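# Lift three sand cores from mould onto plywood boards

## Task

Remove three sand cores from the mould and set them lying on the plywood boards next to it, releasing each one: the elongated core with the rounded nose, plus the two upright bladed cores in the mould half on the robot's right side. The remaining two cores must still be upright in the mould at the end.

## Robot and tools

ROBOT. Two 6-joint arms, left_arm and right_arm, each ending in a parallel gripper. Joint order everywhere, in commands and results: waist, shoulder, elbow, wrist pitch, wrist yaw, wrist roll. Stated ranges in rad: waist -2.618..3.054, shoulder 0.000..3.142, elbow 0.000..3.142, wrist pitch -1.571..1.571, wrist yaw -1.571..1.571, wrist roll -2.094..2.094. True ends may differ from these by up to 0.059 rad.

FRAMES. Scene frame: origin at table-top height midway between the nominal bases, +x away from the robot over the table, +z up, left_arm on the +y side (arm names do not match image sides). Calibrated bases in the scene frame: left_arm at (+0.031, +0.345, 0) m, quat_wxyz (+1.000, 0, 0, +0.008); right_arm at (+0.030, -0.335, 0) m, quat_wxyz (+1.000, 0, 0, -0.014); both have +z up. Each arm reports its end_effector_position (m) and end_effector_quat_wxyz in its own base frame. That point sits between the finger pads, roughly 1 cm short of the tips; fingers point along the gripper's +z and open along its y. Reported hand poses can be off by a few cm, more when reaching far.

execute_actions(actions, cameras). actions is a list of actions; each action is a list of up to 15 rows, one row per 1/30 s control step; if fewer than 15 rows are given, the last row repeats to fill 15. Every row is a single list of 14 numbers in [-1, 1] covering both arms: left_arm's six joints then its opening, then right_arm's six joints then its opening. Joint entries are offsets, scaled so 1.0 equals 1.202 rad (waist), 1.258 (shoulder), 1.3 (elbow), 2.073 (wrist pitch), 2.022 (wrist yaw and roll), and are measured from the Joint targets at the start of that action, not from the previous row. Sending the same offset in a later action therefore moves further. Opening is absolute: +1 fully open, -1 closed. An action asking any joint more than 0.059 rad beyond its range is rejected for both arms; a badly formed action or a failing first action rejects the whole call. A joint driven to its real end reports "joint sent to its limit". An empty list just returns state and images. cameras: list of names (cam_left_wrist, cam_right_wrist); omitted, null or ["all"] gives all, [] gives none; unknown names invalidate the call.

move(target, speed, blend, opening_speed, blocking, cameras). target is one 14-number row as above, or a list of up to 15 such rows forming waypoints; every row's joint offsets are counted from the same current Joint targets, not from the previous waypoint. All joints interpolate together, so grippers trace curves, and nothing is avoided along the way. speed: rad/s of the joint with the longest travel, 0.01 to 2 (default 0.5), one value or one per waypoint. blend: rad, corner rounding at intermediate waypoints (default 0 stops at each). opening_speed: rate of the finger command on the -1..+1 scale per second, at least 0.2; use it near its minimum when closing on fragile cores. Finger values of the first row go out at the start; those of later rows are applied only after everything stops at that waypoint. blocking=false returns after about 0.5 s while the move continues. The result adds a "move:" line: done, off_target (resting more than 0.035 rad from target), moving, held or fault, plus limits=held and each lagging arm's worst joint and error. done does not mean no contact.

wait(seconds 0..10, cameras): lets time pass holding commands; a running move continues. stop(cameras): brakes a running move. zoom_image(camera, region): camera is cam_left_wrist or cam_right_wrist, region [x0, y0, x1, y1] in pixels of the latest image (each 896x504, origin top-left), at most 504x504. finished_scene(scene): the current scene's number; ends it irreversibly, so only call it once the cores rest on the boards without the robot.

RESULTS. Joint positions (rad) and Joint velocities (rad/s) per arm, with the pad gap last (m; 0.094 is fully open); "within noise" means the arm is still. Joint targets are the base for your next offsets. Tool commands shows current gripper commands; to keep a gripper as is, resend that value, since 0 means half open. grip_measured uses the opening scale; under a firm grip it reads a few hundredths below the part's width. grip_effort_nm is gripper motor effort (negative closing), not pad force. Joint torques include arm weight; joints 1-3 wrap at ±28 N m. "joint command not followed" means the clearance check altered some steps.

MOTION LIMITS. Each step a joint target can lead its measured angle by at most 0.202 (waist), 0.258 (shoulder), 0.3 (elbow), 0.573 (wrist pitch), 0.522 (yaw, roll) rad; a command placing the gripper more than 200 mm from where it is gets scaled back. Large moves may need several actions; tiny ones may not start.

CAUTIONS. Do not drop cores, release them while moving, slam into or press hard on the mould, cores or table, or let the arms touch each other. Nothing may leave the table. Occasional tugs may hit held parts, so grip firmly. Release by commanding an opening well above grip_measured. Holding loads, long reaches or pushing into unreachable poses heats motors: MOTOR HOT appears near 75 °C, and at 90 °C the arm folds and stops for the rest of the scene. To end a push, command targets back past the measured positions.

Each tool is called after "Call:" as name([rows], argument=value, ...), one row to a line, values as JSON.

## Session

Call:
execute_actions(actions=[])

Scene clock: 0.00 s.
left_arm: end_effector_position=(+0.3919, -0.2703, +0.3417) grip_measured=+1.000 grip_effort_nm=n/a end_effector_quat_wxyz=(+0.564, +0.433, +0.543, -0.447) | right_arm: end_effector_position=(+0.3255, +0.0985, +0.1807) grip_measured=+1.000 grip_effort_nm=n/a end_effector_quat_wxyz=(+0.100, -0.217, +0.970, -0.037)
Joint positions: left_arm=[-0.271 1.676 1.232 0.519 1.072 -0.062 0.094] | right_arm=[0.342 1.662 1.591 -1.308 0.097 -0.107 0.094]
Joint velocities: within noise
Joint torques (N m): no reading
Heat: left arm: 32 °C; right arm: 32 °C.
Joint targets: left_arm=[-0.271 1.667 1.240 0.516 1.072 -0.062] | right_arm=[0.342 1.652 1.601 -1.306 0.099 -0.106]
Tool commands: left_gripper/opening=+1.0 right_gripper/opening=+1.0

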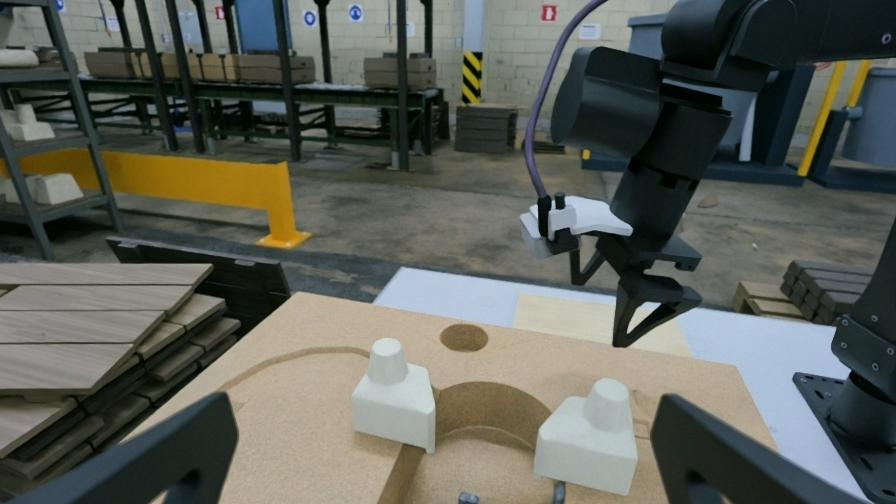

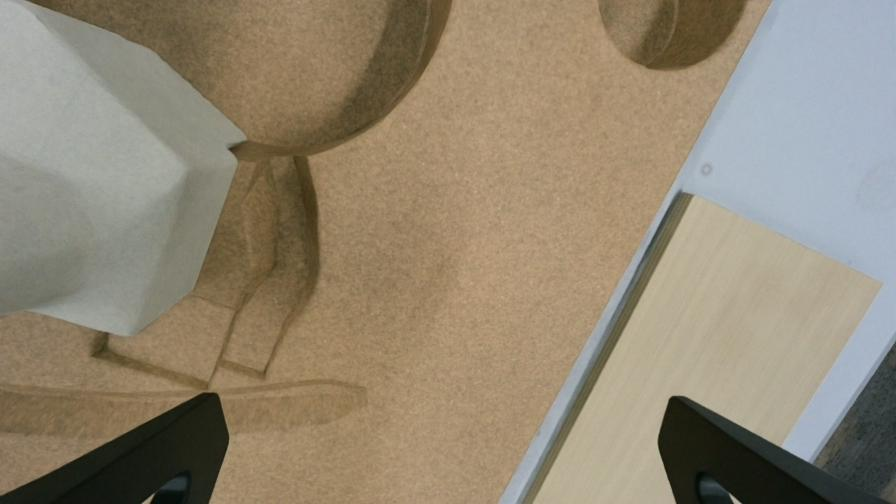

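Call:
move(target=[-0.024,-0.053,0.66,-0.924,-0.53,0.031,1, -0.035,-0.041,0.384,-0.045,-0.049,0.052,1], speed=1.0)

Scene clock: 6.70 s.
left_arm: end_effector_position=(+0.3582, -0.1081, +0.3445) grip_measured=+1.000 grip_effort_nm=0.027 end_effector_quat_wxyz=(+0.309, +0.137, +0.940, -0.051) | right_arm: end_effector_position=(+0.3575, +0.1134, +0.3438) grip_measured=+1.000 grip_effort_nm=0.022 end_effector_quat_wxyz=(+0.310, -0.148, +0.938, +0.044)
Joint positions: left_arm=[-0.291 1.621 2.078 -1.391 0.009 -0.006 0.094] | right_arm=[0.308 1.621 2.075 -1.387 0.007 -0.007 0.094]
Joint velocities: within noise
Joint torques (N m): left_arm=[-0.57 -7.05 5.91 1.49 -0.07 -0.01] | right_arm=[-0.64 -7.08 6.69 0.94 -0.08 0.03]
Heat: left arm: 34 °C; right arm: 35 °C.
Joint targets: left_arm=[-0.300 1.600 2.098 -1.400 0.000 0.001] | right_arm=[0.300 1.600 2.100 -1.399 0.000 -0.001]
move: done

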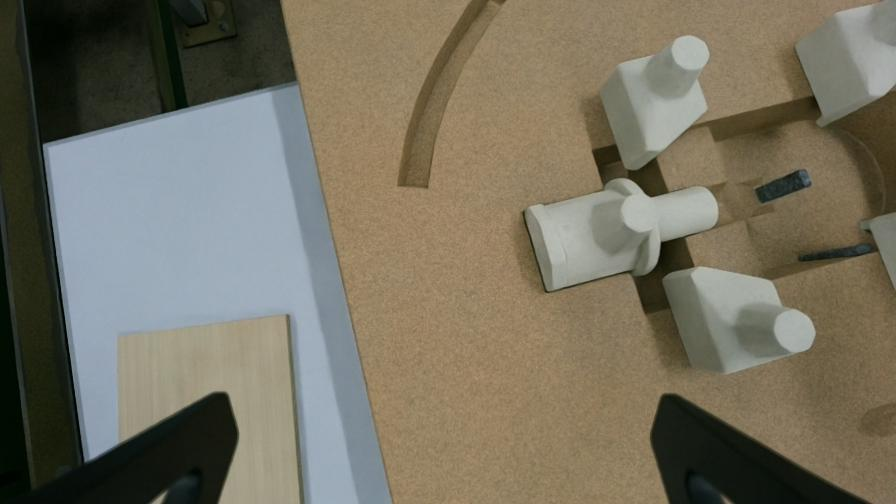

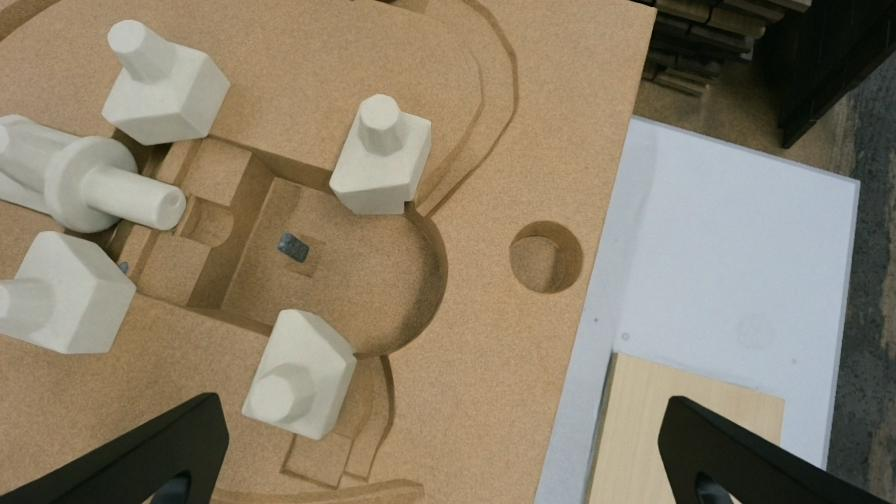

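Call:
zoom_image(camera="cam_right_wrist", region=[200, 60, 650, 504])

Call:
zoom_image(camera="cam_left_wrist", region=[500, 0, 896, 400])

Scaled by 1.120.

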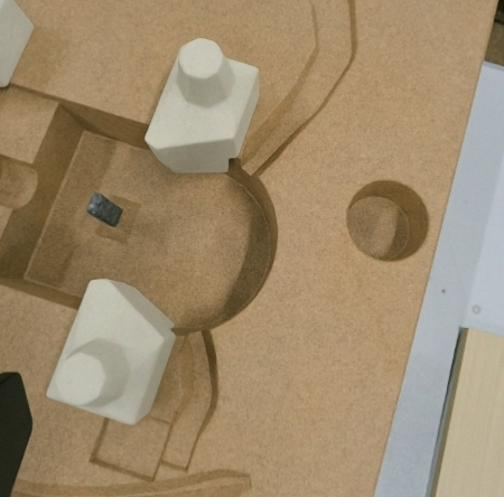

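Scaled by 1.260.

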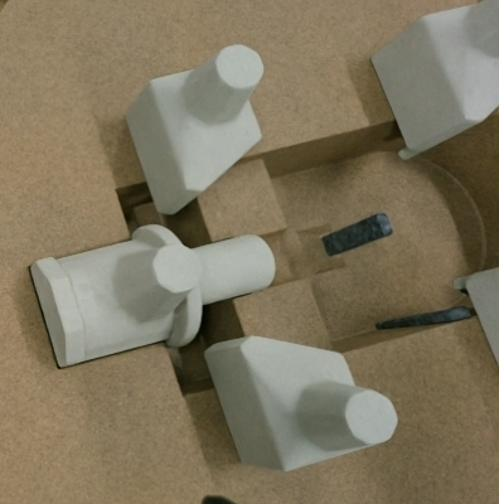

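Call:
move(target=[-0.202,0.266,-0.048,0.153,0,0,0.35, 0.219,0.064,-0.233,0.045,0,0,0.4], speed=0.7)

Scene clock: 34.53 s.
left_arm: end_effector_position=(+0.4168, -0.2533, +0.2380) grip_measured=+0.352 grip_effort_nm=-0.066 end_effector_quat_wxyz=(+0.270, +0.258, +0.924, -0.078) | right_arm: end_effector_position=(+0.3163, +0.2003, +0.2358) grip_measured=+0.403 grip_effort_nm=-0.125 end_effector_quat_wxyz=(+0.172, -0.276, +0.944, +0.049)
Joint positions: left_arm=[-0.547 1.94 2.033 -1.094 0.004 -0.004 0.064] | right_arm=[0.563 1.686 1.8 -1.324 0.001 -0.007 0.066]
Joint velocities: within noise
Joint torques (N m): left_arm=[0.32 -9.46 5.29 1.58 0.01 0] | right_arm=[0.08 -6.86 5.05 0.86 -0.02 0.03]
Heat: left arm: 35 °C; right arm: 35 °C.
Joint targets: left_arm=[-0.543 1.934 2.036 -1.083 0.000 0.001] | right_arm=[0.563 1.681 1.797 -1.306 0.000 -0.001]
move: done

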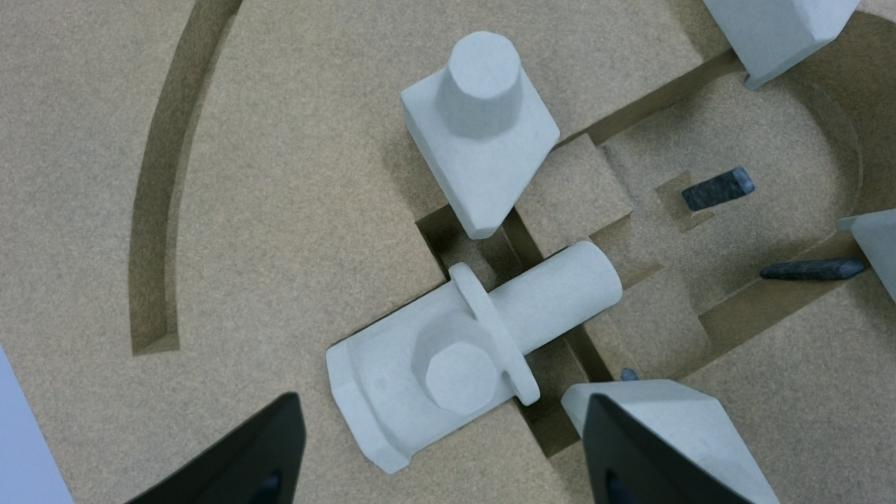

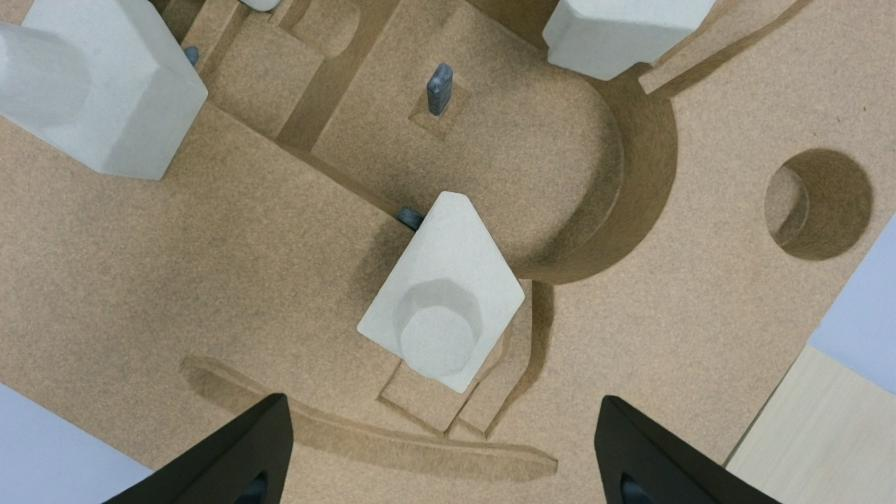

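Call:
move([
  [-0.008,-0.052,-0.283,0.151,0,0,0.35, 0,-0.047,-0.268,0.141,0,0,0.4],
  [-0.008,-0.052,-0.283,0.151,0,0,-0.7, 0,-0.047,-0.268,0.141,0,0,-0.7],
], speed=0.4, opening_speed=0.6)

Scene clock: 45.97 s.
left_arm: end_effector_position=(+0.4191, -0.2569, +0.1572) grip_measured=-0.306 grip_effort_nm=-1.004 end_effector_quat_wxyz=(+0.263, +0.260, +0.926, -0.078) | right_arm: end_effector_position=(+0.3186, +0.2019, +0.1590) grip_measured=-0.348 grip_effort_nm=-1.009 end_effector_quat_wxyz=(+0.165, -0.277, +0.946, +0.047)
Joint positions: left_arm=[-0.549 1.912 1.676 -0.78 0.007 -0.003 0.033] | right_arm=[0.563 1.653 1.457 -1.031 0.001 -0.007 0.031]
Joint velocities: within noise
Joint torques (N m): left_arm=[-0.17 -12.3 4.77 1.56 -0.06 -0.02] | right_arm=[0.06 -9.06 4.98 0.83 -0.02 0.02]
Heat: left arm: 38 °C; right arm: 37 °C.
Joint targets: left_arm=[-0.552 1.869 1.668 -0.769 0.000 0.001] | right_arm=[0.563 1.622 1.448 -1.013 -0.001 -0.001]
move: off_target (left_arm); target 2's new numbers were sent with left_arm's shoulder 0.044 rad from that target; left_arm: the shoulder is farthest, 0.044 rad from its target

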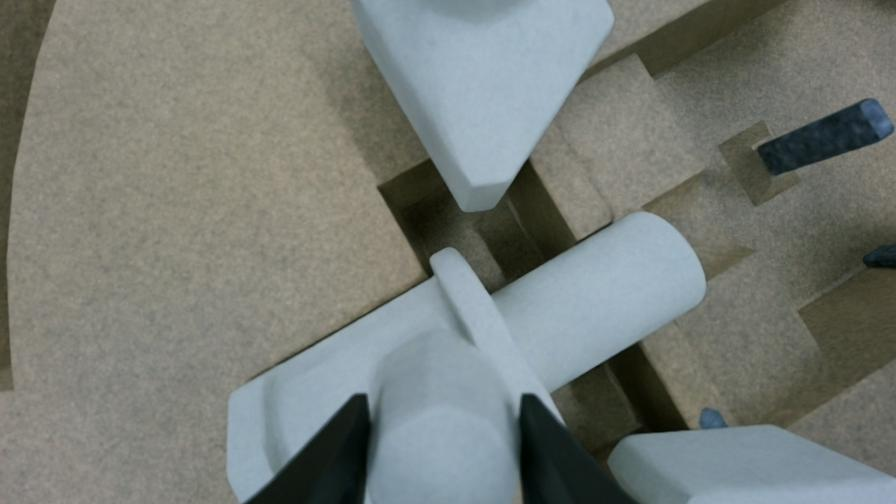

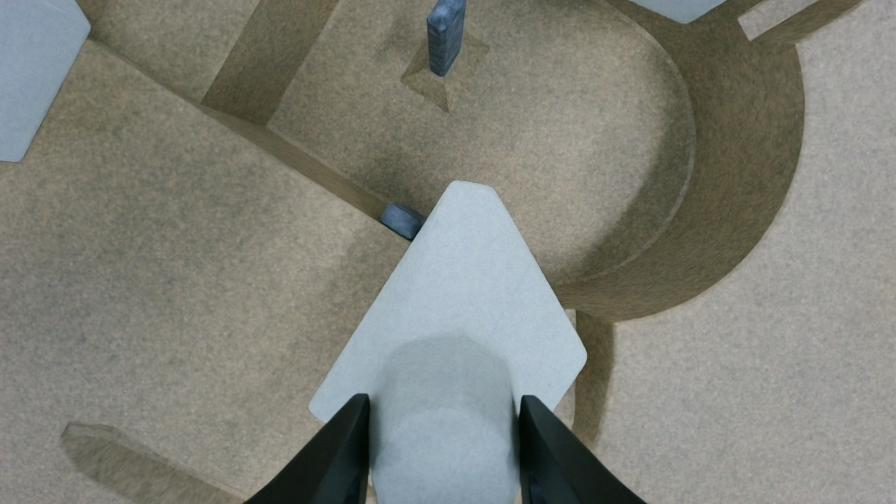

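Call:
move([
  [0,0.025,0.148,-0.075,0,0,-0.7, 0,0.018,0.148,-0.066,0,0,-0.7],
  [0,0.064,0.371,-0.186,0,0,-0.7, 0,0.07,0.402,-0.191,0,0,-0.7],
  [0.1015,-0.031,0.363,-0.232,0,0,-0.7, -0.385,0.07,0.402,-0.191,0,0,-0.7],
  [0.578,-0.296,-0.041,-0.211,-0.242,-0.432,-0.7, -0.79,-0.518,-0.691,0.542,0,0,-0.7],
  [0.578,-0.325,-0.378,-0.017,-0.242,-0.432,-0.7, -0.79,-0.256,-0.925,0.855,0,0,-0.7],
], speed=[0.25,0.3,0.45,0.55,0.3], blend=[0.05,0.05,0.08,0.05,0])

Scene clock: 94.37 s.
left_arm: end_effector_position=(+0.3254, +0.1216, +0.1359) grip_measured=-0.308 grip_effort_nm=-1.004 end_effector_quat_wxyz=(+0.238, -0.497, +0.823, +0.134) | right_arm: end_effector_position=(+0.3292, -0.1305, +0.0988) grip_measured=-0.349 grip_effort_nm=-1.004 end_effector_quat_wxyz=(+0.553, +0.154, +0.812, -0.108)
Joint positions: left_arm=[0.139 1.521 1.166 -0.856 -0.431 -0.868 0.033] | right_arm=[-0.38 1.301 0.247 0.68 0 -0.005 0.031]
Joint velocities: within noise
Joint torques (N m): left_arm=[0.4 -10.17 5.94 1.67 -0.92 -0.11] | right_arm=[-0.47 -3.08 4.88 2.26 -0.01 0.01]
Heat: left arm: 44 °C; right arm: 40 °C.
Joint targets: left_arm=[0.143 1.460 1.176 -0.805 -0.489 -0.873] | right_arm=[-0.386 1.300 0.246 0.759 0.000 -0.001]
move: off_target (left_arm, right_arm); left_arm: the shoulder is farthest, 0.061 rad from its target; right_arm: the wrist pitch is farthest, 0.079 rad from its target

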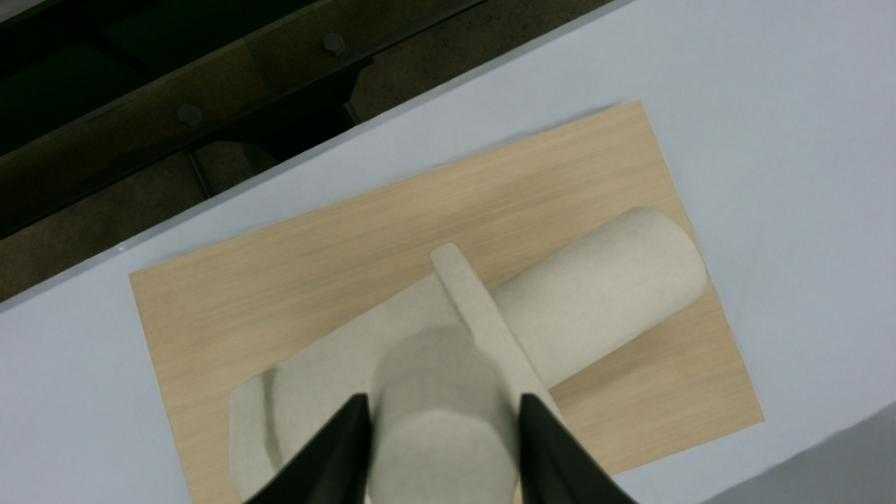

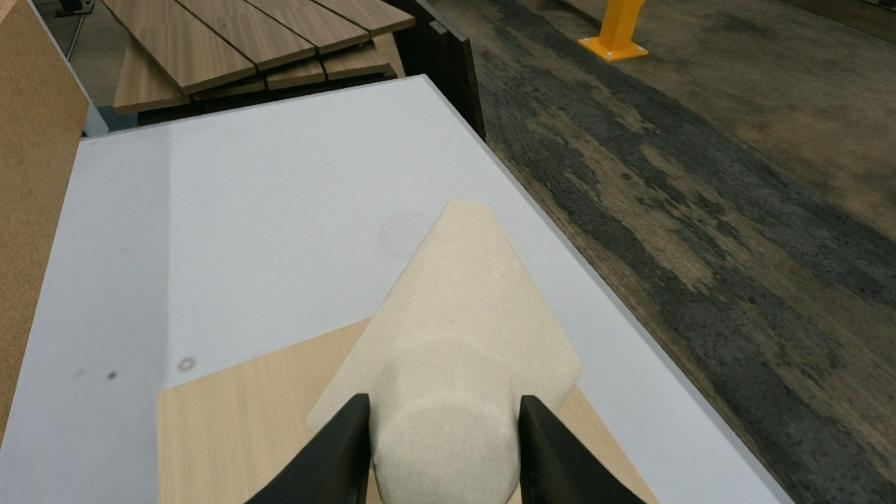

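Call:
move(target=[0,-0.033,-0.083,0.034,0,0,-0.7, 0,0.056,-0.017,0.046,0,0,-0.7], speed=0.12, cameras=[])

Call:
move(target=[0,0.004,-0.0185,0.014,0,0,-0.7, 0,0.028,-0.008,0.026,0,0,-0.7], speed=0.08)

Scene clock: 101.27 s.
left_arm: end_effector_position=(+0.3129, +0.1200, +0.1214) grip_measured=-0.308 grip_effort_nm=-0.999 end_effector_quat_wxyz=(+0.242, -0.498, +0.822, +0.133) | right_arm: end_effector_position=(+0.3326, -0.1319, +0.0964) grip_measured=-0.349 grip_effort_nm=-1.009 end_effector_quat_wxyz=(+0.566, +0.152, +0.803, -0.110)
Joint positions: left_arm=[0.139 1.474 1.061 -0.789 -0.431 -0.868 0.033] | right_arm=[-0.38 1.367 0.228 0.798 0 -0.005 0.031]
Joint velocities: within noise
Joint torques (N m): left_arm=[0.31 -9.37 5.67 1.73 -0.92 -0.11] | right_arm=[-0.5 -2.92 4.37 2.04 -0.02 0]
Heat: left arm: 44 °C; right arm: 38 °C.
Joint targets: left_arm=[0.143 1.419 1.068 -0.734 -0.489 -0.873] | right_arm=[-0.386 1.370 0.224 0.854 0.000 -0.001]
move: off_target (left_arm, right_arm); left_arm: the wrist yaw is farthest, 0.058 rad from its target; right_arm: the wrist pitch is farthest, 0.056 rad from its target
No camera images: "cameras" was empty.

Scene clock: 102.30 s.
left_arm: end_effector_position=(+0.3135, +0.1222, +0.1204) grip_measured=-0.308 grip_effort_nm=-0.999 end_effector_quat_wxyz=(+0.251, -0.499, +0.818, +0.136) | right_arm: end_effector_position=(+0.3339, -0.1324, +0.0954) grip_measured=-0.349 grip_effort_nm=-1.004 end_effector_quat_wxyz=(+0.573, +0.151, +0.798, -0.112)
Joint positions: left_arm=[0.139 1.468 1.042 -0.761 -0.444 -0.868 0.033] | right_arm=[-0.38 1.401 0.218 0.859 0 -0.005 0.031]
Joint velocities: within noise
Joint torques (N m): left_arm=[0.34 -8.32 5.27 1.77 -0.78 -0.11] | right_arm=[-0.5 -3.04 4.12 2.01 -0.01 0]
Heat: left arm: 44 °C; right arm: 37 °C.
Joint targets: left_arm=[0.143 1.424 1.044 -0.705 -0.489 -0.873] | right_arm=[-0.386 1.405 0.213 0.908 0.000 -0.001]
move: off_target (left_arm, right_arm); left_arm: the wrist pitch is farthest, 0.056 rad from its target; right_arm: the wrist pitch is farthest, 0.049 rad from its target

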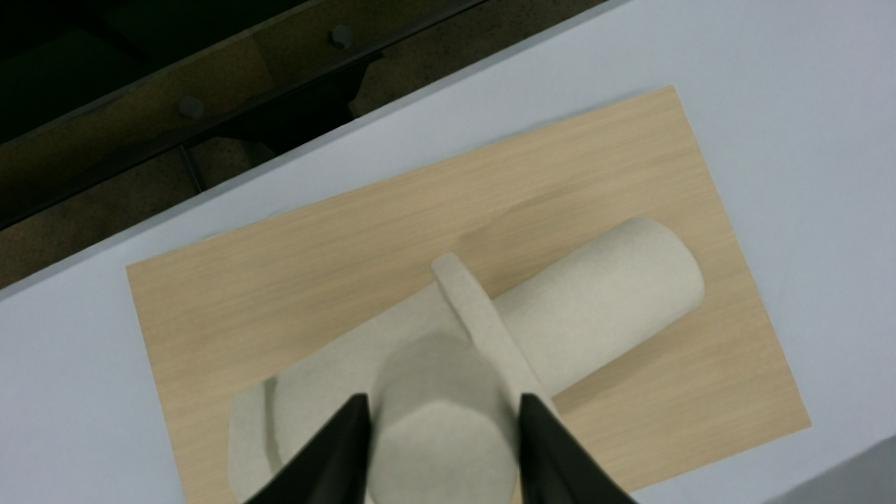

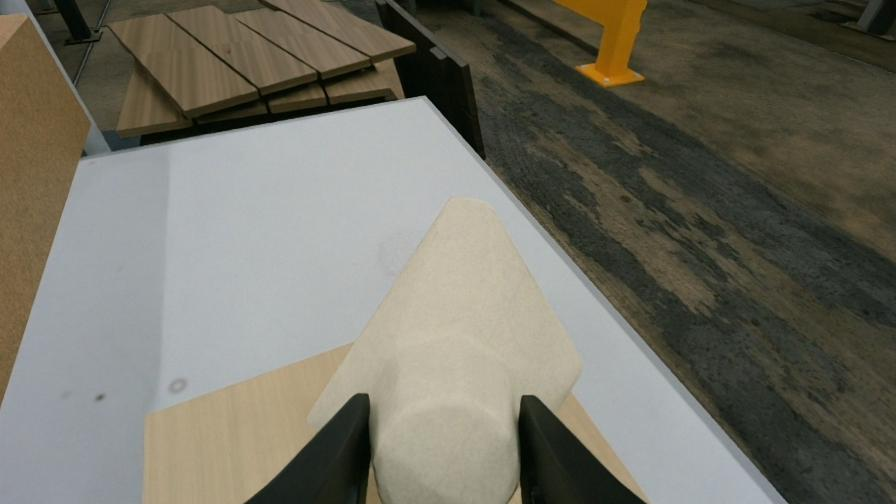

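Call:
move(target=[0,0,0,0,0,0,-0.1, 0,0.08,-0.023,0.055,0,0,-0.7], speed=0.08, opening_speed=0.25)

Scene clock: 108.13 s.
left_arm: end_effector_position=(+0.3219, +0.1273, +0.1320) grip_measured=-0.102 grip_effort_nm=0.120 end_effector_quat_wxyz=(+0.283, -0.503, +0.806, +0.134) | right_arm: end_effector_position=(+0.3358, -0.1332, +0.0908) grip_measured=-0.349 grip_effort_nm=-1.009 end_effector_quat_wxyz=(+0.587, +0.149, +0.787, -0.114)
Joint positions: left_arm=[0.139 1.45 1.042 -0.714 -0.469 -0.868 0.042] | right_arm=[-0.38 1.495 0.193 1.014 0 -0.005 0.031]
Joint velocities: within noise
Joint torques (N m): left_arm=[0.29 -7.02 5.34 1.34 -0.47 -0.13] | right_arm=[-0.51 -2.82 3.29 1.6 -0.02 0.01]
Heat: left arm: 42 °C; right arm: 36 °C.
Joint targets: left_arm=[0.143 1.424 1.044 -0.705 -0.489 -0.873] | right_arm=[-0.386 1.506 0.184 1.023 0.000 -0.001]
move: done

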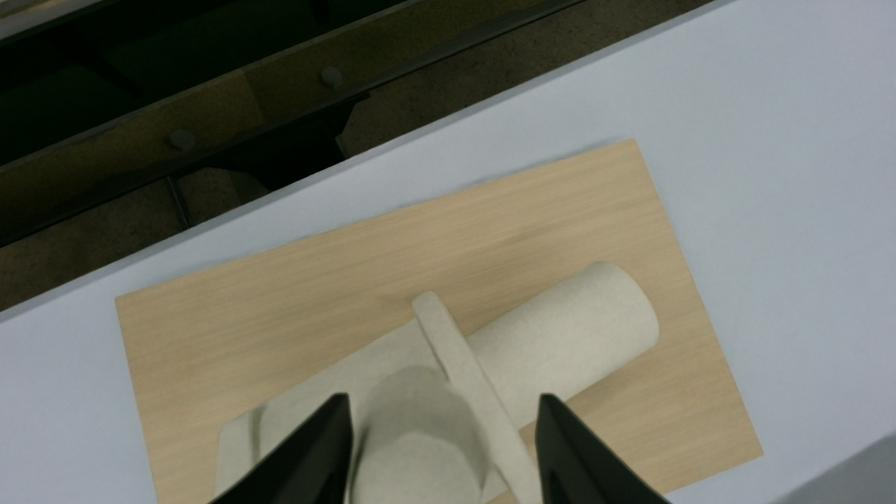

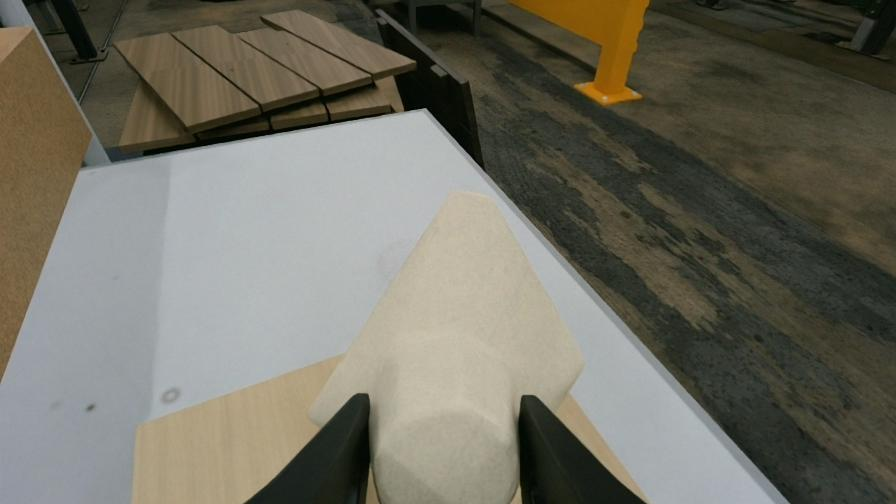

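Call:
move([
  [0,0,0.17,-0.12,0,0,0.3, 0,0.08,-0.023,0.043,0,0,-0.7],
  [-0.285,0.378,0.274,0.437,0.984,0.432,0.3, 0,0.08,-0.023,0.043,0,0,-0.7],
], speed=[0.2,0.9], blend=[0.05,0], opening_speed=0.6)

Call:
zoom_image(camera="cam_left_wrist", region=[320, 130, 570, 310])

Scene clock: 120.27 s.
left_arm: end_effector_position=(+0.3821, -0.2563, +0.2775) grip_measured=+0.298 grip_effort_nm=0.115 end_effector_quat_wxyz=(+0.376, +0.453, +0.555, -0.588) | right_arm: end_effector_position=(+0.3340, -0.1325, +0.0804) grip_measured=-0.349 grip_effort_nm=-1.004 end_effector_quat_wxyz=(+0.591, +0.149, +0.785, -0.115)
Joint positions: left_arm=[-0.197 1.879 1.372 0.195 1.485 -0.008 0.061] | right_arm=[-0.38 1.59 0.166 1.145 0 -0.005 0.031]
Joint velocities: within noise
Joint torques (N m): left_arm=[-0.2 -7.34 7.58 1.59 0.39 0.04] | right_arm=[-0.5 -2.61 2.48 1.23 -0.01 0.01]
Heat: left arm: 40 °C; right arm: 35 °C.
Joint targets: left_arm=[-0.200 1.899 1.400 0.201 1.501 0.001] | right_arm=[-0.386 1.607 0.154 1.111 0.000 -0.001]
move: done

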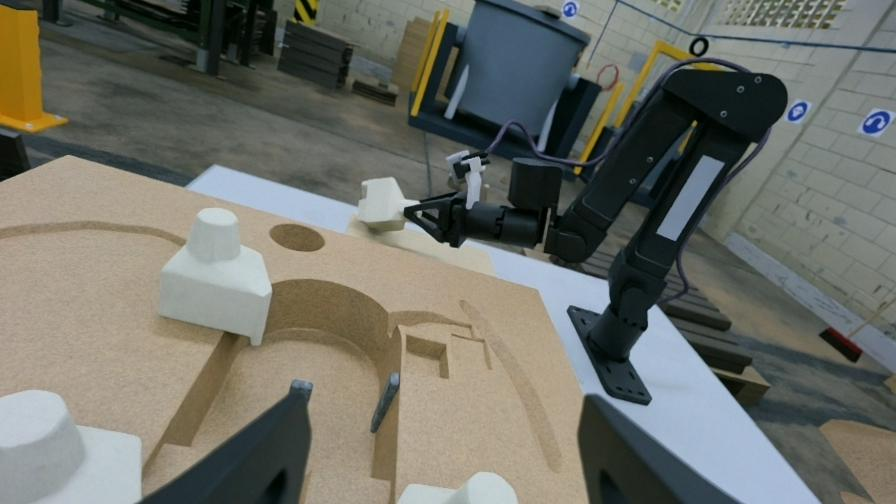

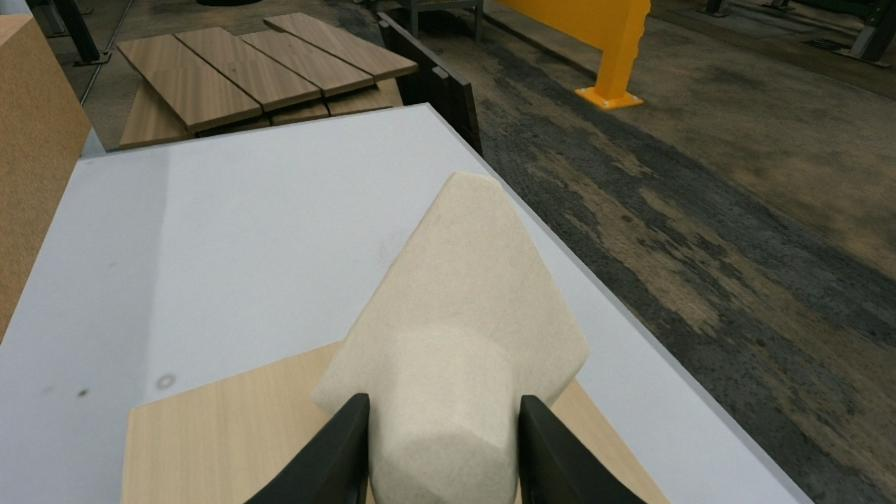

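Scaled by 2.016.

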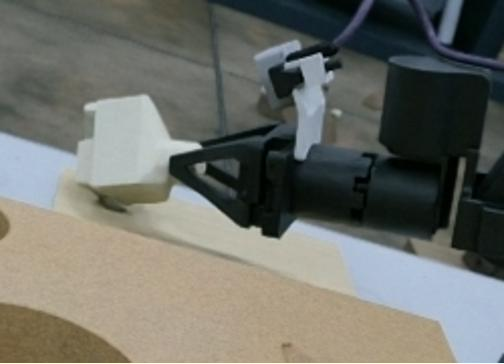

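Call:
move(target=[0,0,0,0,0,0,0.3, 0,0.01,0,-0.016,0,0,-0.05], opening_speed=0.2)

Call:
zoom_image(camera="cam_left_wrist", region=[320, 130, 570, 310])

Scene clock: 129.20 s.
left_arm: end_effector_position=(+0.3820, -0.2563, +0.2777) grip_measured=+0.298 grip_effort_nm=0.125 end_effector_quat_wxyz=(+0.376, +0.453, +0.554, -0.588) | right_arm: end_effector_position=(+0.3274, -0.1286, +0.0581) grip_measured=-0.053 grip_effort_nm=0.178 end_effector_quat_wxyz=(+0.558, +0.152, +0.809, -0.106)
Joint positions: left_arm=[-0.197 1.879 1.372 0.197 1.486 -0.007 0.061] | right_arm=[-0.38 1.611 0.16 1.089 -0.007 -0.005 0.044]
Joint velocities: within noise
Joint torques (N m): left_arm=[-0.23 -7.32 7.68 1.59 0.42 0.02] | right_arm=[-0.49 -3.32 2.78 1.41 0.05 0]
Heat: left arm: 39 °C; right arm: 35 °C.
Joint targets: left_arm=[-0.200 1.899 1.400 0.201 1.501 0.001] | right_arm=[-0.386 1.619 0.154 1.078 0.000 -0.001]
move: done

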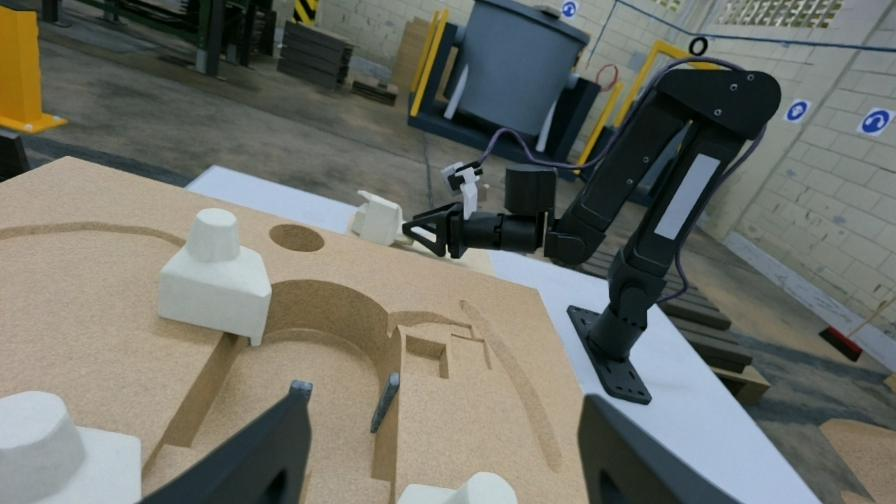

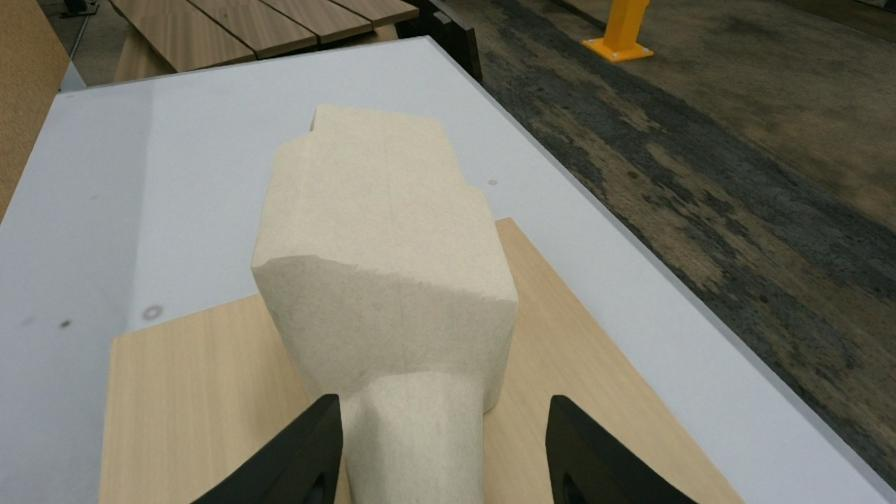

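Scaled by 2.016.

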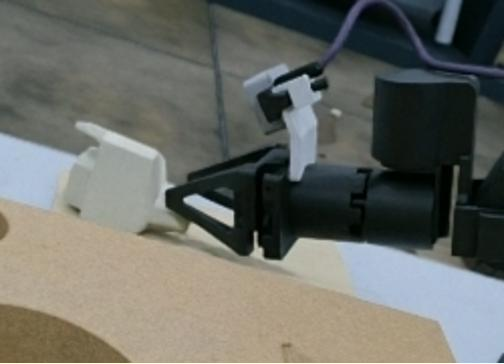

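Call:
move([
  [0,0,0,0,0,0,0.3, 0,0,0,0,0,0,0.3],
  [0,0,0,0,0,0,0.3, 0,-0.24,0.048,-0.158,0,0,0.3],
  [0,0,0,0,0,0,0.3, 0,-0.426,0.154,-0.337,0,0,0.3],
  [0,0,0,0,0,0,0.3, 0.64,0.179,1.165,-0.725,0,0,0.3],
], speed=[0.3,0.4,0.4,0.8], blend=[0,0.05,0.05,0], opening_speed=0.6)

Call:
zoom_image(camera="cam_left_wrist", region=[320, 130, 570, 310])

every number of target 4 of 4 must lie in its column's range; nothing of the call was run
Scene clock: 139.13 s.
left_arm: end_effector_position=(+0.3820, -0.2563, +0.2777) grip_measured=+0.298 grip_effort_nm=0.120 end_effector_quat_wxyz=(+0.376, +0.453, +0.554, -0.588) | right_arm: end_effector_position=(+0.3274, -0.1286, +0.0580) grip_measured=-0.053 grip_effort_nm=0.178 end_effector_quat_wxyz=(+0.558, +0.152, +0.809, -0.106)
Joint positions: left_arm=[-0.197 1.879 1.372 0.197 1.486 -0.007 0.061] | right_arm=[-0.38 1.611 0.16 1.089 -0.007 -0.005 0.044]
Joint velocities: within noise
Joint torques (N m): left_arm=[-0.13 -7.31 7.64 1.61 0.42 0.05] | right_arm=[-0.5 -3.32 2.77 1.42 0.05 0.01]
Heat: left arm: 39 °C; right arm: 36 °C.
Joint targets: left_arm=[-0.200 1.899 1.400 0.201 1.500 0.001] | right_arm=[-0.386 1.619 0.154 1.078 0.000 -0.001]
Tool commands: left_gripper/opening=+0.3 right_gripper/opening=-0.05

Scaled by 2.016.

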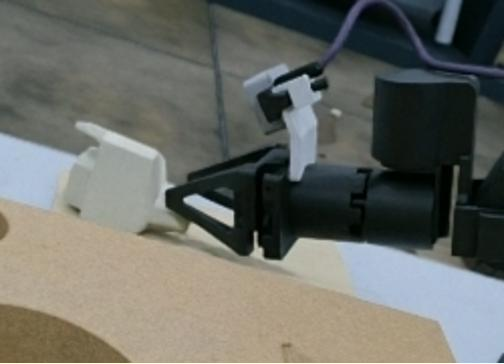

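Cap elbow at 1.0 for that waypoint, then continue.

Call:
move([
  [0,0,0,0,0,0,0.3, 0,0,0,0,0,0,0.3],
  [0,0,0,0,0,0,0.3, 0,-0.24,0.048,-0.158,0,0,0.3],
  [0,0,0,0,0,0,0.3, 0,-0.426,0.154,-0.337,0,0,0.3],
  [0,0,0,0,0,0,0.3, 0.5,0.0,1.0,-0.6,0,0,0.3],
], speed=[0.3,0.4,0.4,0.8], blend=[0,0.05,0.05,0], opening_speed=0.6, cameras=["cam_left_wrist"])

Call:
zoom_image(camera="cam_left_wrist", region=[320, 130, 570, 310])

Scene clock: 146.90 s.
left_arm: end_effector_position=(+0.3820, -0.2563, +0.2777) grip_measured=+0.298 grip_effort_nm=0.110 end_effector_quat_wxyz=(+0.376, +0.453, +0.554, -0.588) | right_arm: end_effector_position=(+0.5040, +0.1122, +0.3122) grip_measured=+0.297 grip_effort_nm=0.178 end_effector_quat_wxyz=(+0.573, -0.091, +0.812, +0.062)
Joint positions: left_arm=[-0.197 1.879 1.372 0.197 1.486 -0.007 0.061] | right_arm=[0.216 1.61 1.422 -0.154 -0.004 -0.005 0.061]
Joint velocities: within noise
Joint torques (N m): left_arm=[-0.16 -7.23 7.68 1.59 0.41 0.04] | right_arm=[-0.1 -6.22 8.96 1.4 0.02 0]
Heat: left arm: 39 °C; right arm: 36 °C.
Joint targets: left_arm=[-0.200 1.899 1.400 0.201 1.500 0.001] | right_arm=[0.215 1.619 1.454 -0.165 -0.001 -0.001]
move: done
Images, in order (width x height): cam_left_wrist 896x504.

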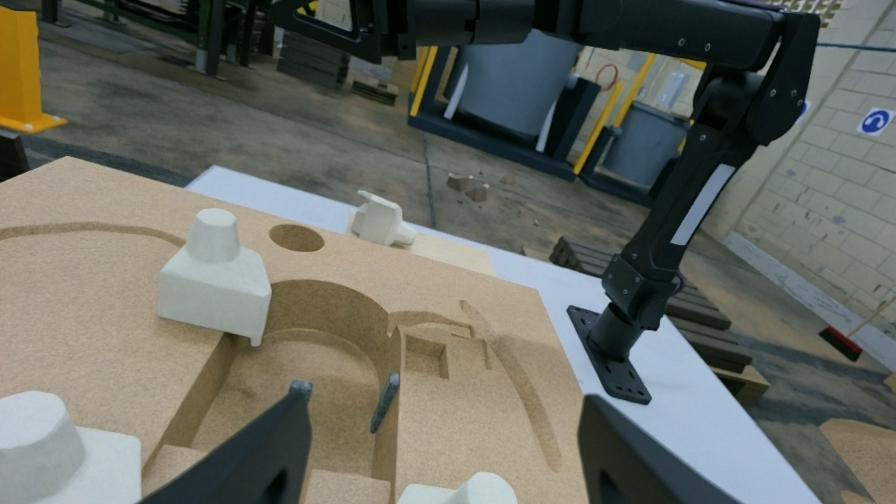

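Scaled by 2.016.

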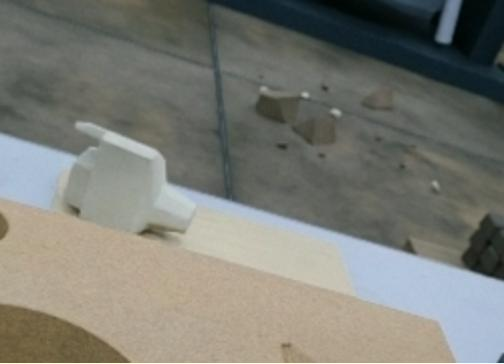

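Call:
move(target=[0,0,0,0,0,0,0.3, 0.14,0.179,0.165,-0.125,0,0,0.3], speed=0.5, cameras=["cam_right_wrist"])

Scene clock: 151.17 s.
left_arm: end_effector_position=(+0.3820, -0.2563, +0.2777) grip_measured=+0.298 grip_effort_nm=0.125 end_effector_quat_wxyz=(+0.376, +0.453, +0.554, -0.588) | right_arm: end_effector_position=(+0.5042, +0.2056, +0.2382) grip_measured=+0.297 grip_effort_nm=0.183 end_effector_quat_wxyz=(+0.450, -0.172, +0.872, +0.087)
Joint positions: left_arm=[-0.197 1.879 1.372 0.197 1.486 -0.007 0.061] | right_arm=[0.385 1.838 1.634 -0.413 -0.002 -0.005 0.061]
Joint velocities: within noise
Joint torques (N m): left_arm=[-0.17 -7.34 7.69 1.62 0.4 0.01] | right_arm=[-0.08 -8.23 9.03 1.26 0.01 0.01]
Heat: left arm: 39 °C; right arm: 36 °C.
Joint targets: left_arm=[-0.200 1.899 1.400 0.201 1.500 0.001] | right_arm=[0.383 1.844 1.668 -0.425 0.000 -0.001]
move: done
Images, in order (width x height): cam_right_wrist 896x504.

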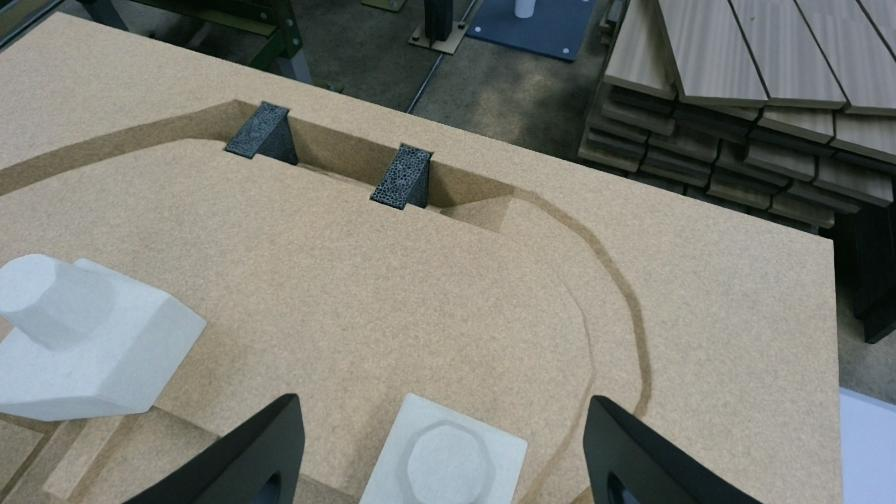

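Call:
move([
  [0,0,0,0,0,0,0.3, 0,0.0095,-0.231,0.16,0,0,0.3],
  [0,0,0,0,0,0,0.3, 0,0.0095,-0.231,0.16,0,0,-0.7],
], speed=0.35, opening_speed=0.6, cameras=["cam_right_wrist"])

Scene clock: 159.03 s.
left_arm: end_effector_position=(+0.3820, -0.2563, +0.2777) grip_measured=+0.298 grip_effort_nm=0.120 end_effector_quat_wxyz=(+0.376, +0.453, +0.554, -0.588) | right_arm: end_effector_position=(+0.5048, +0.2056, +0.1772) grip_measured=-0.450 grip_effort_nm=-1.009 end_effector_quat_wxyz=(+0.465, -0.171, +0.864, +0.090)
Joint positions: left_arm=[-0.197 1.879 1.372 0.197 1.486 -0.007 0.061] | right_arm=[0.385 1.849 1.376 -0.112 -0.001 -0.005 0.026]
Joint velocities: within noise
Joint torques (N m): left_arm=[-0.27 -7.42 7.62 1.59 0.43 0.04] | right_arm=[-0.14 -8.08 5.59 1.57 -0.01 0]
Heat: left arm: 39 °C; right arm: 36 °C.
Joint targets: left_arm=[-0.200 1.899 1.400 0.201 1.500 0.001] | right_arm=[0.383 1.857 1.368 -0.093 0.000 -0.001]
move: done
Images, in order (width x height): cam_right_wrist 896x504.

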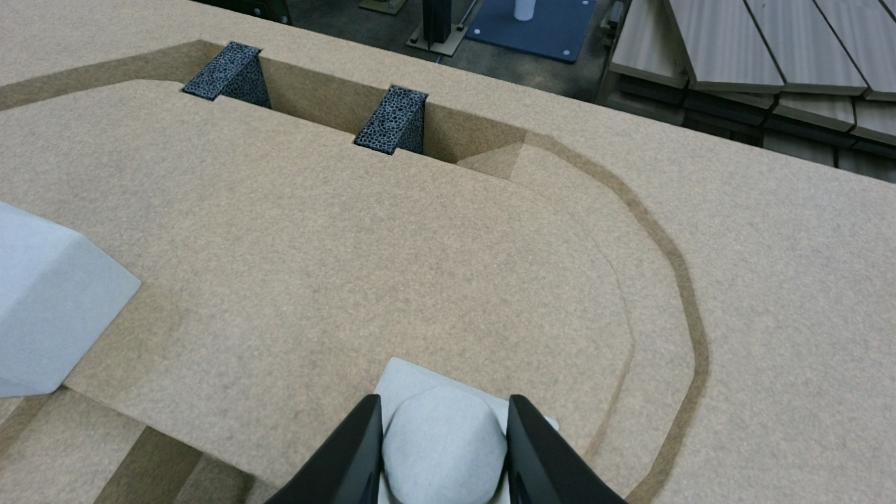

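Call:
move([
  [0,0,0,0,0,0,0.3, 0,0,0,0,0,0,0.1],
  [0,0,0,0,0,0,0.3, 0,0.0065,-0.04,0.027,0,0,0.1],
  [0,0,0,0,0,0,0.3, 0,0.0065,-0.04,0.027,0,0,-0.7],
], speed=0.25, opening_speed=0.7, cameras=["cam_right_wrist"])

Scene clock: 167.33 s.
left_arm: end_effector_position=(+0.3820, -0.2563, +0.2777) grip_measured=+0.298 grip_effort_nm=0.110 end_effector_quat_wxyz=(+0.376, +0.453, +0.554, -0.588) | right_arm: end_effector_position=(+0.5028, +0.2048, +0.1639) grip_measured=-0.335 grip_effort_nm=-1.004 end_effector_quat_wxyz=(+0.465, -0.171, +0.864, +0.090)
Joint positions: left_arm=[-0.197 1.879 1.372 0.197 1.486 -0.007 0.061] | right_arm=[0.385 1.853 1.327 -0.057 -0.001 -0.005 0.031]
Joint velocities: within noise
Joint torques (N m): left_arm=[-0.24 -7.32 7.66 1.61 0.41 0.03] | right_arm=[-0.13 -7.82 5.35 1.57 0 0]
Heat: left arm: 39 °C; right arm: 38 °C.
Joint targets: left_arm=[-0.200 1.899 1.400 0.201 1.500 0.001] | right_arm=[0.383 1.864 1.316 -0.037 0.000 -0.001]
move: done
Images, in order (width x height): cam_right_wrist 896x504.

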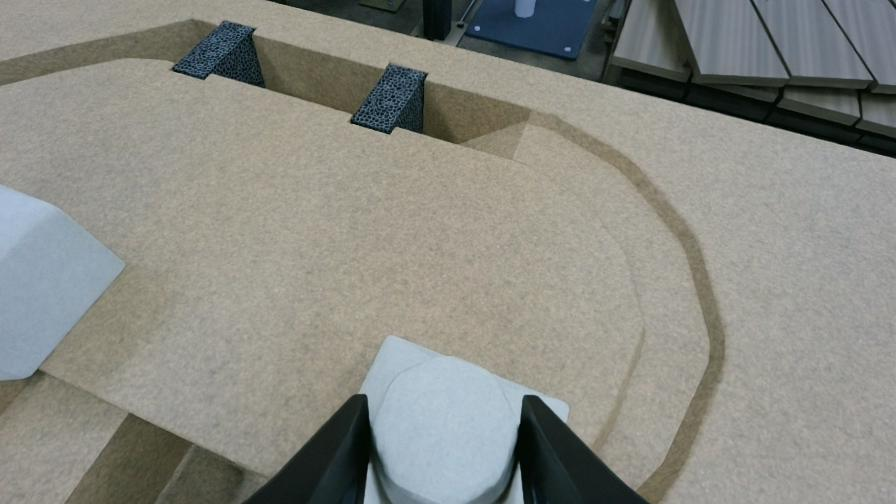

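Call:
move([
  [0,0,0,0,0,0,0.3, 0,-0.035,0.165,-0.088,0,0,-0.7],
  [0,0,0,0,0,0,0.3, 0,-0.035,0.357,-0.209,0,0,-0.7],
  [0,0,0,0,0,0,0.3, -0.402,-0.13,0.407,-0.455,-0.015,0.05,-0.7],
  [0,0,0,0,0,0,0.3, -0.768,-0.104,0.403,-0.735,-0.0335,0.1215,-0.7],
  [0,0,0,0,0,0,0.3, -0.768,0.029,0.234,-0.708,-0.0335,0.1215,-0.7],
], speed=[0.25,0.25,0.45,0.5,0.2], blend=[0.05,0.05,0.1,0.05,0])

Call:
zoom_image(camera="cam_left_wrist", region=[320, 130, 570, 310])

Scene clock: 194.57 s.
left_arm: end_effector_position=(+0.3819, -0.2563, +0.2777) grip_measured=+0.298 grip_effort_nm=0.115 end_effector_quat_wxyz=(+0.376, +0.453, +0.554, -0.588) | right_arm: end_effector_position=(+0.2702, -0.1486, +0.1145) grip_measured=-0.340 grip_effort_nm=-1.004 end_effector_quat_wxyz=(-0.096, +0.379, +0.919, +0.042)
Joint positions: left_arm=[-0.197 1.879 1.372 0.197 1.486 -0.007 0.061] | right_arm=[-0.538 1.903 1.621 -1.491 -0.056 0.239 0.031]
Joint velocities: within noise
Joint torques (N m): left_arm=[-0.18 -7.28 7.65 1.58 0.4 0.05] | right_arm=[-0.18 -7.91 4.71 -0.33 -0.16 0.04]
Heat: left arm: 39 °C; right arm: 42 °C.
Joint targets: left_arm=[-0.200 1.899 1.400 0.201 1.501 0.001] | right_arm=[-0.540 1.901 1.620 -1.505 -0.068 0.245]
move: done

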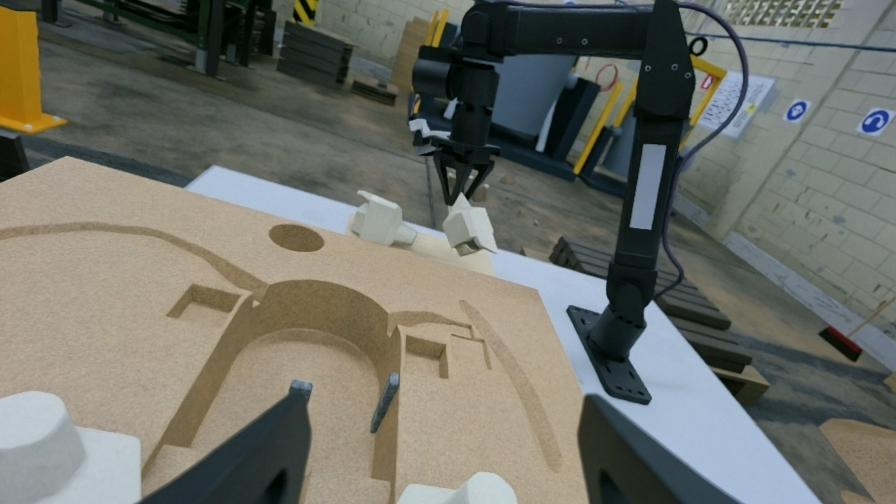

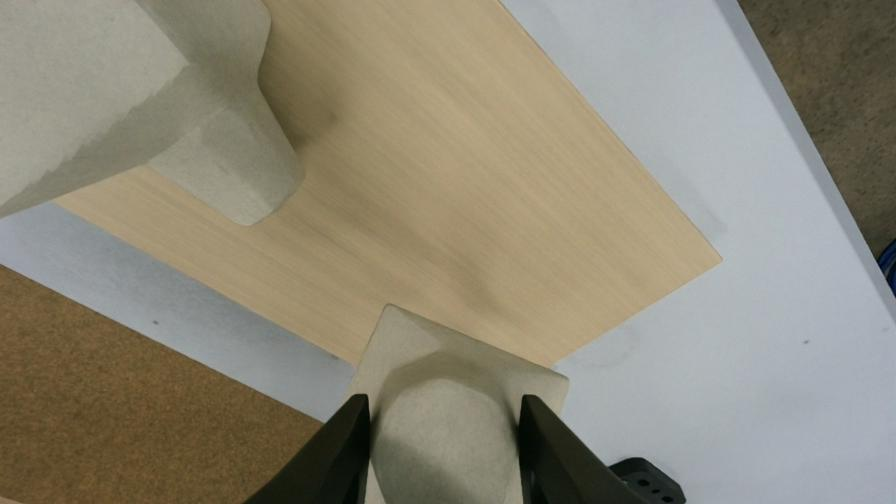

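Scaled by 2.016.

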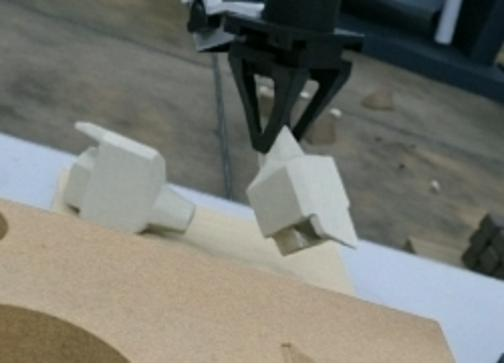

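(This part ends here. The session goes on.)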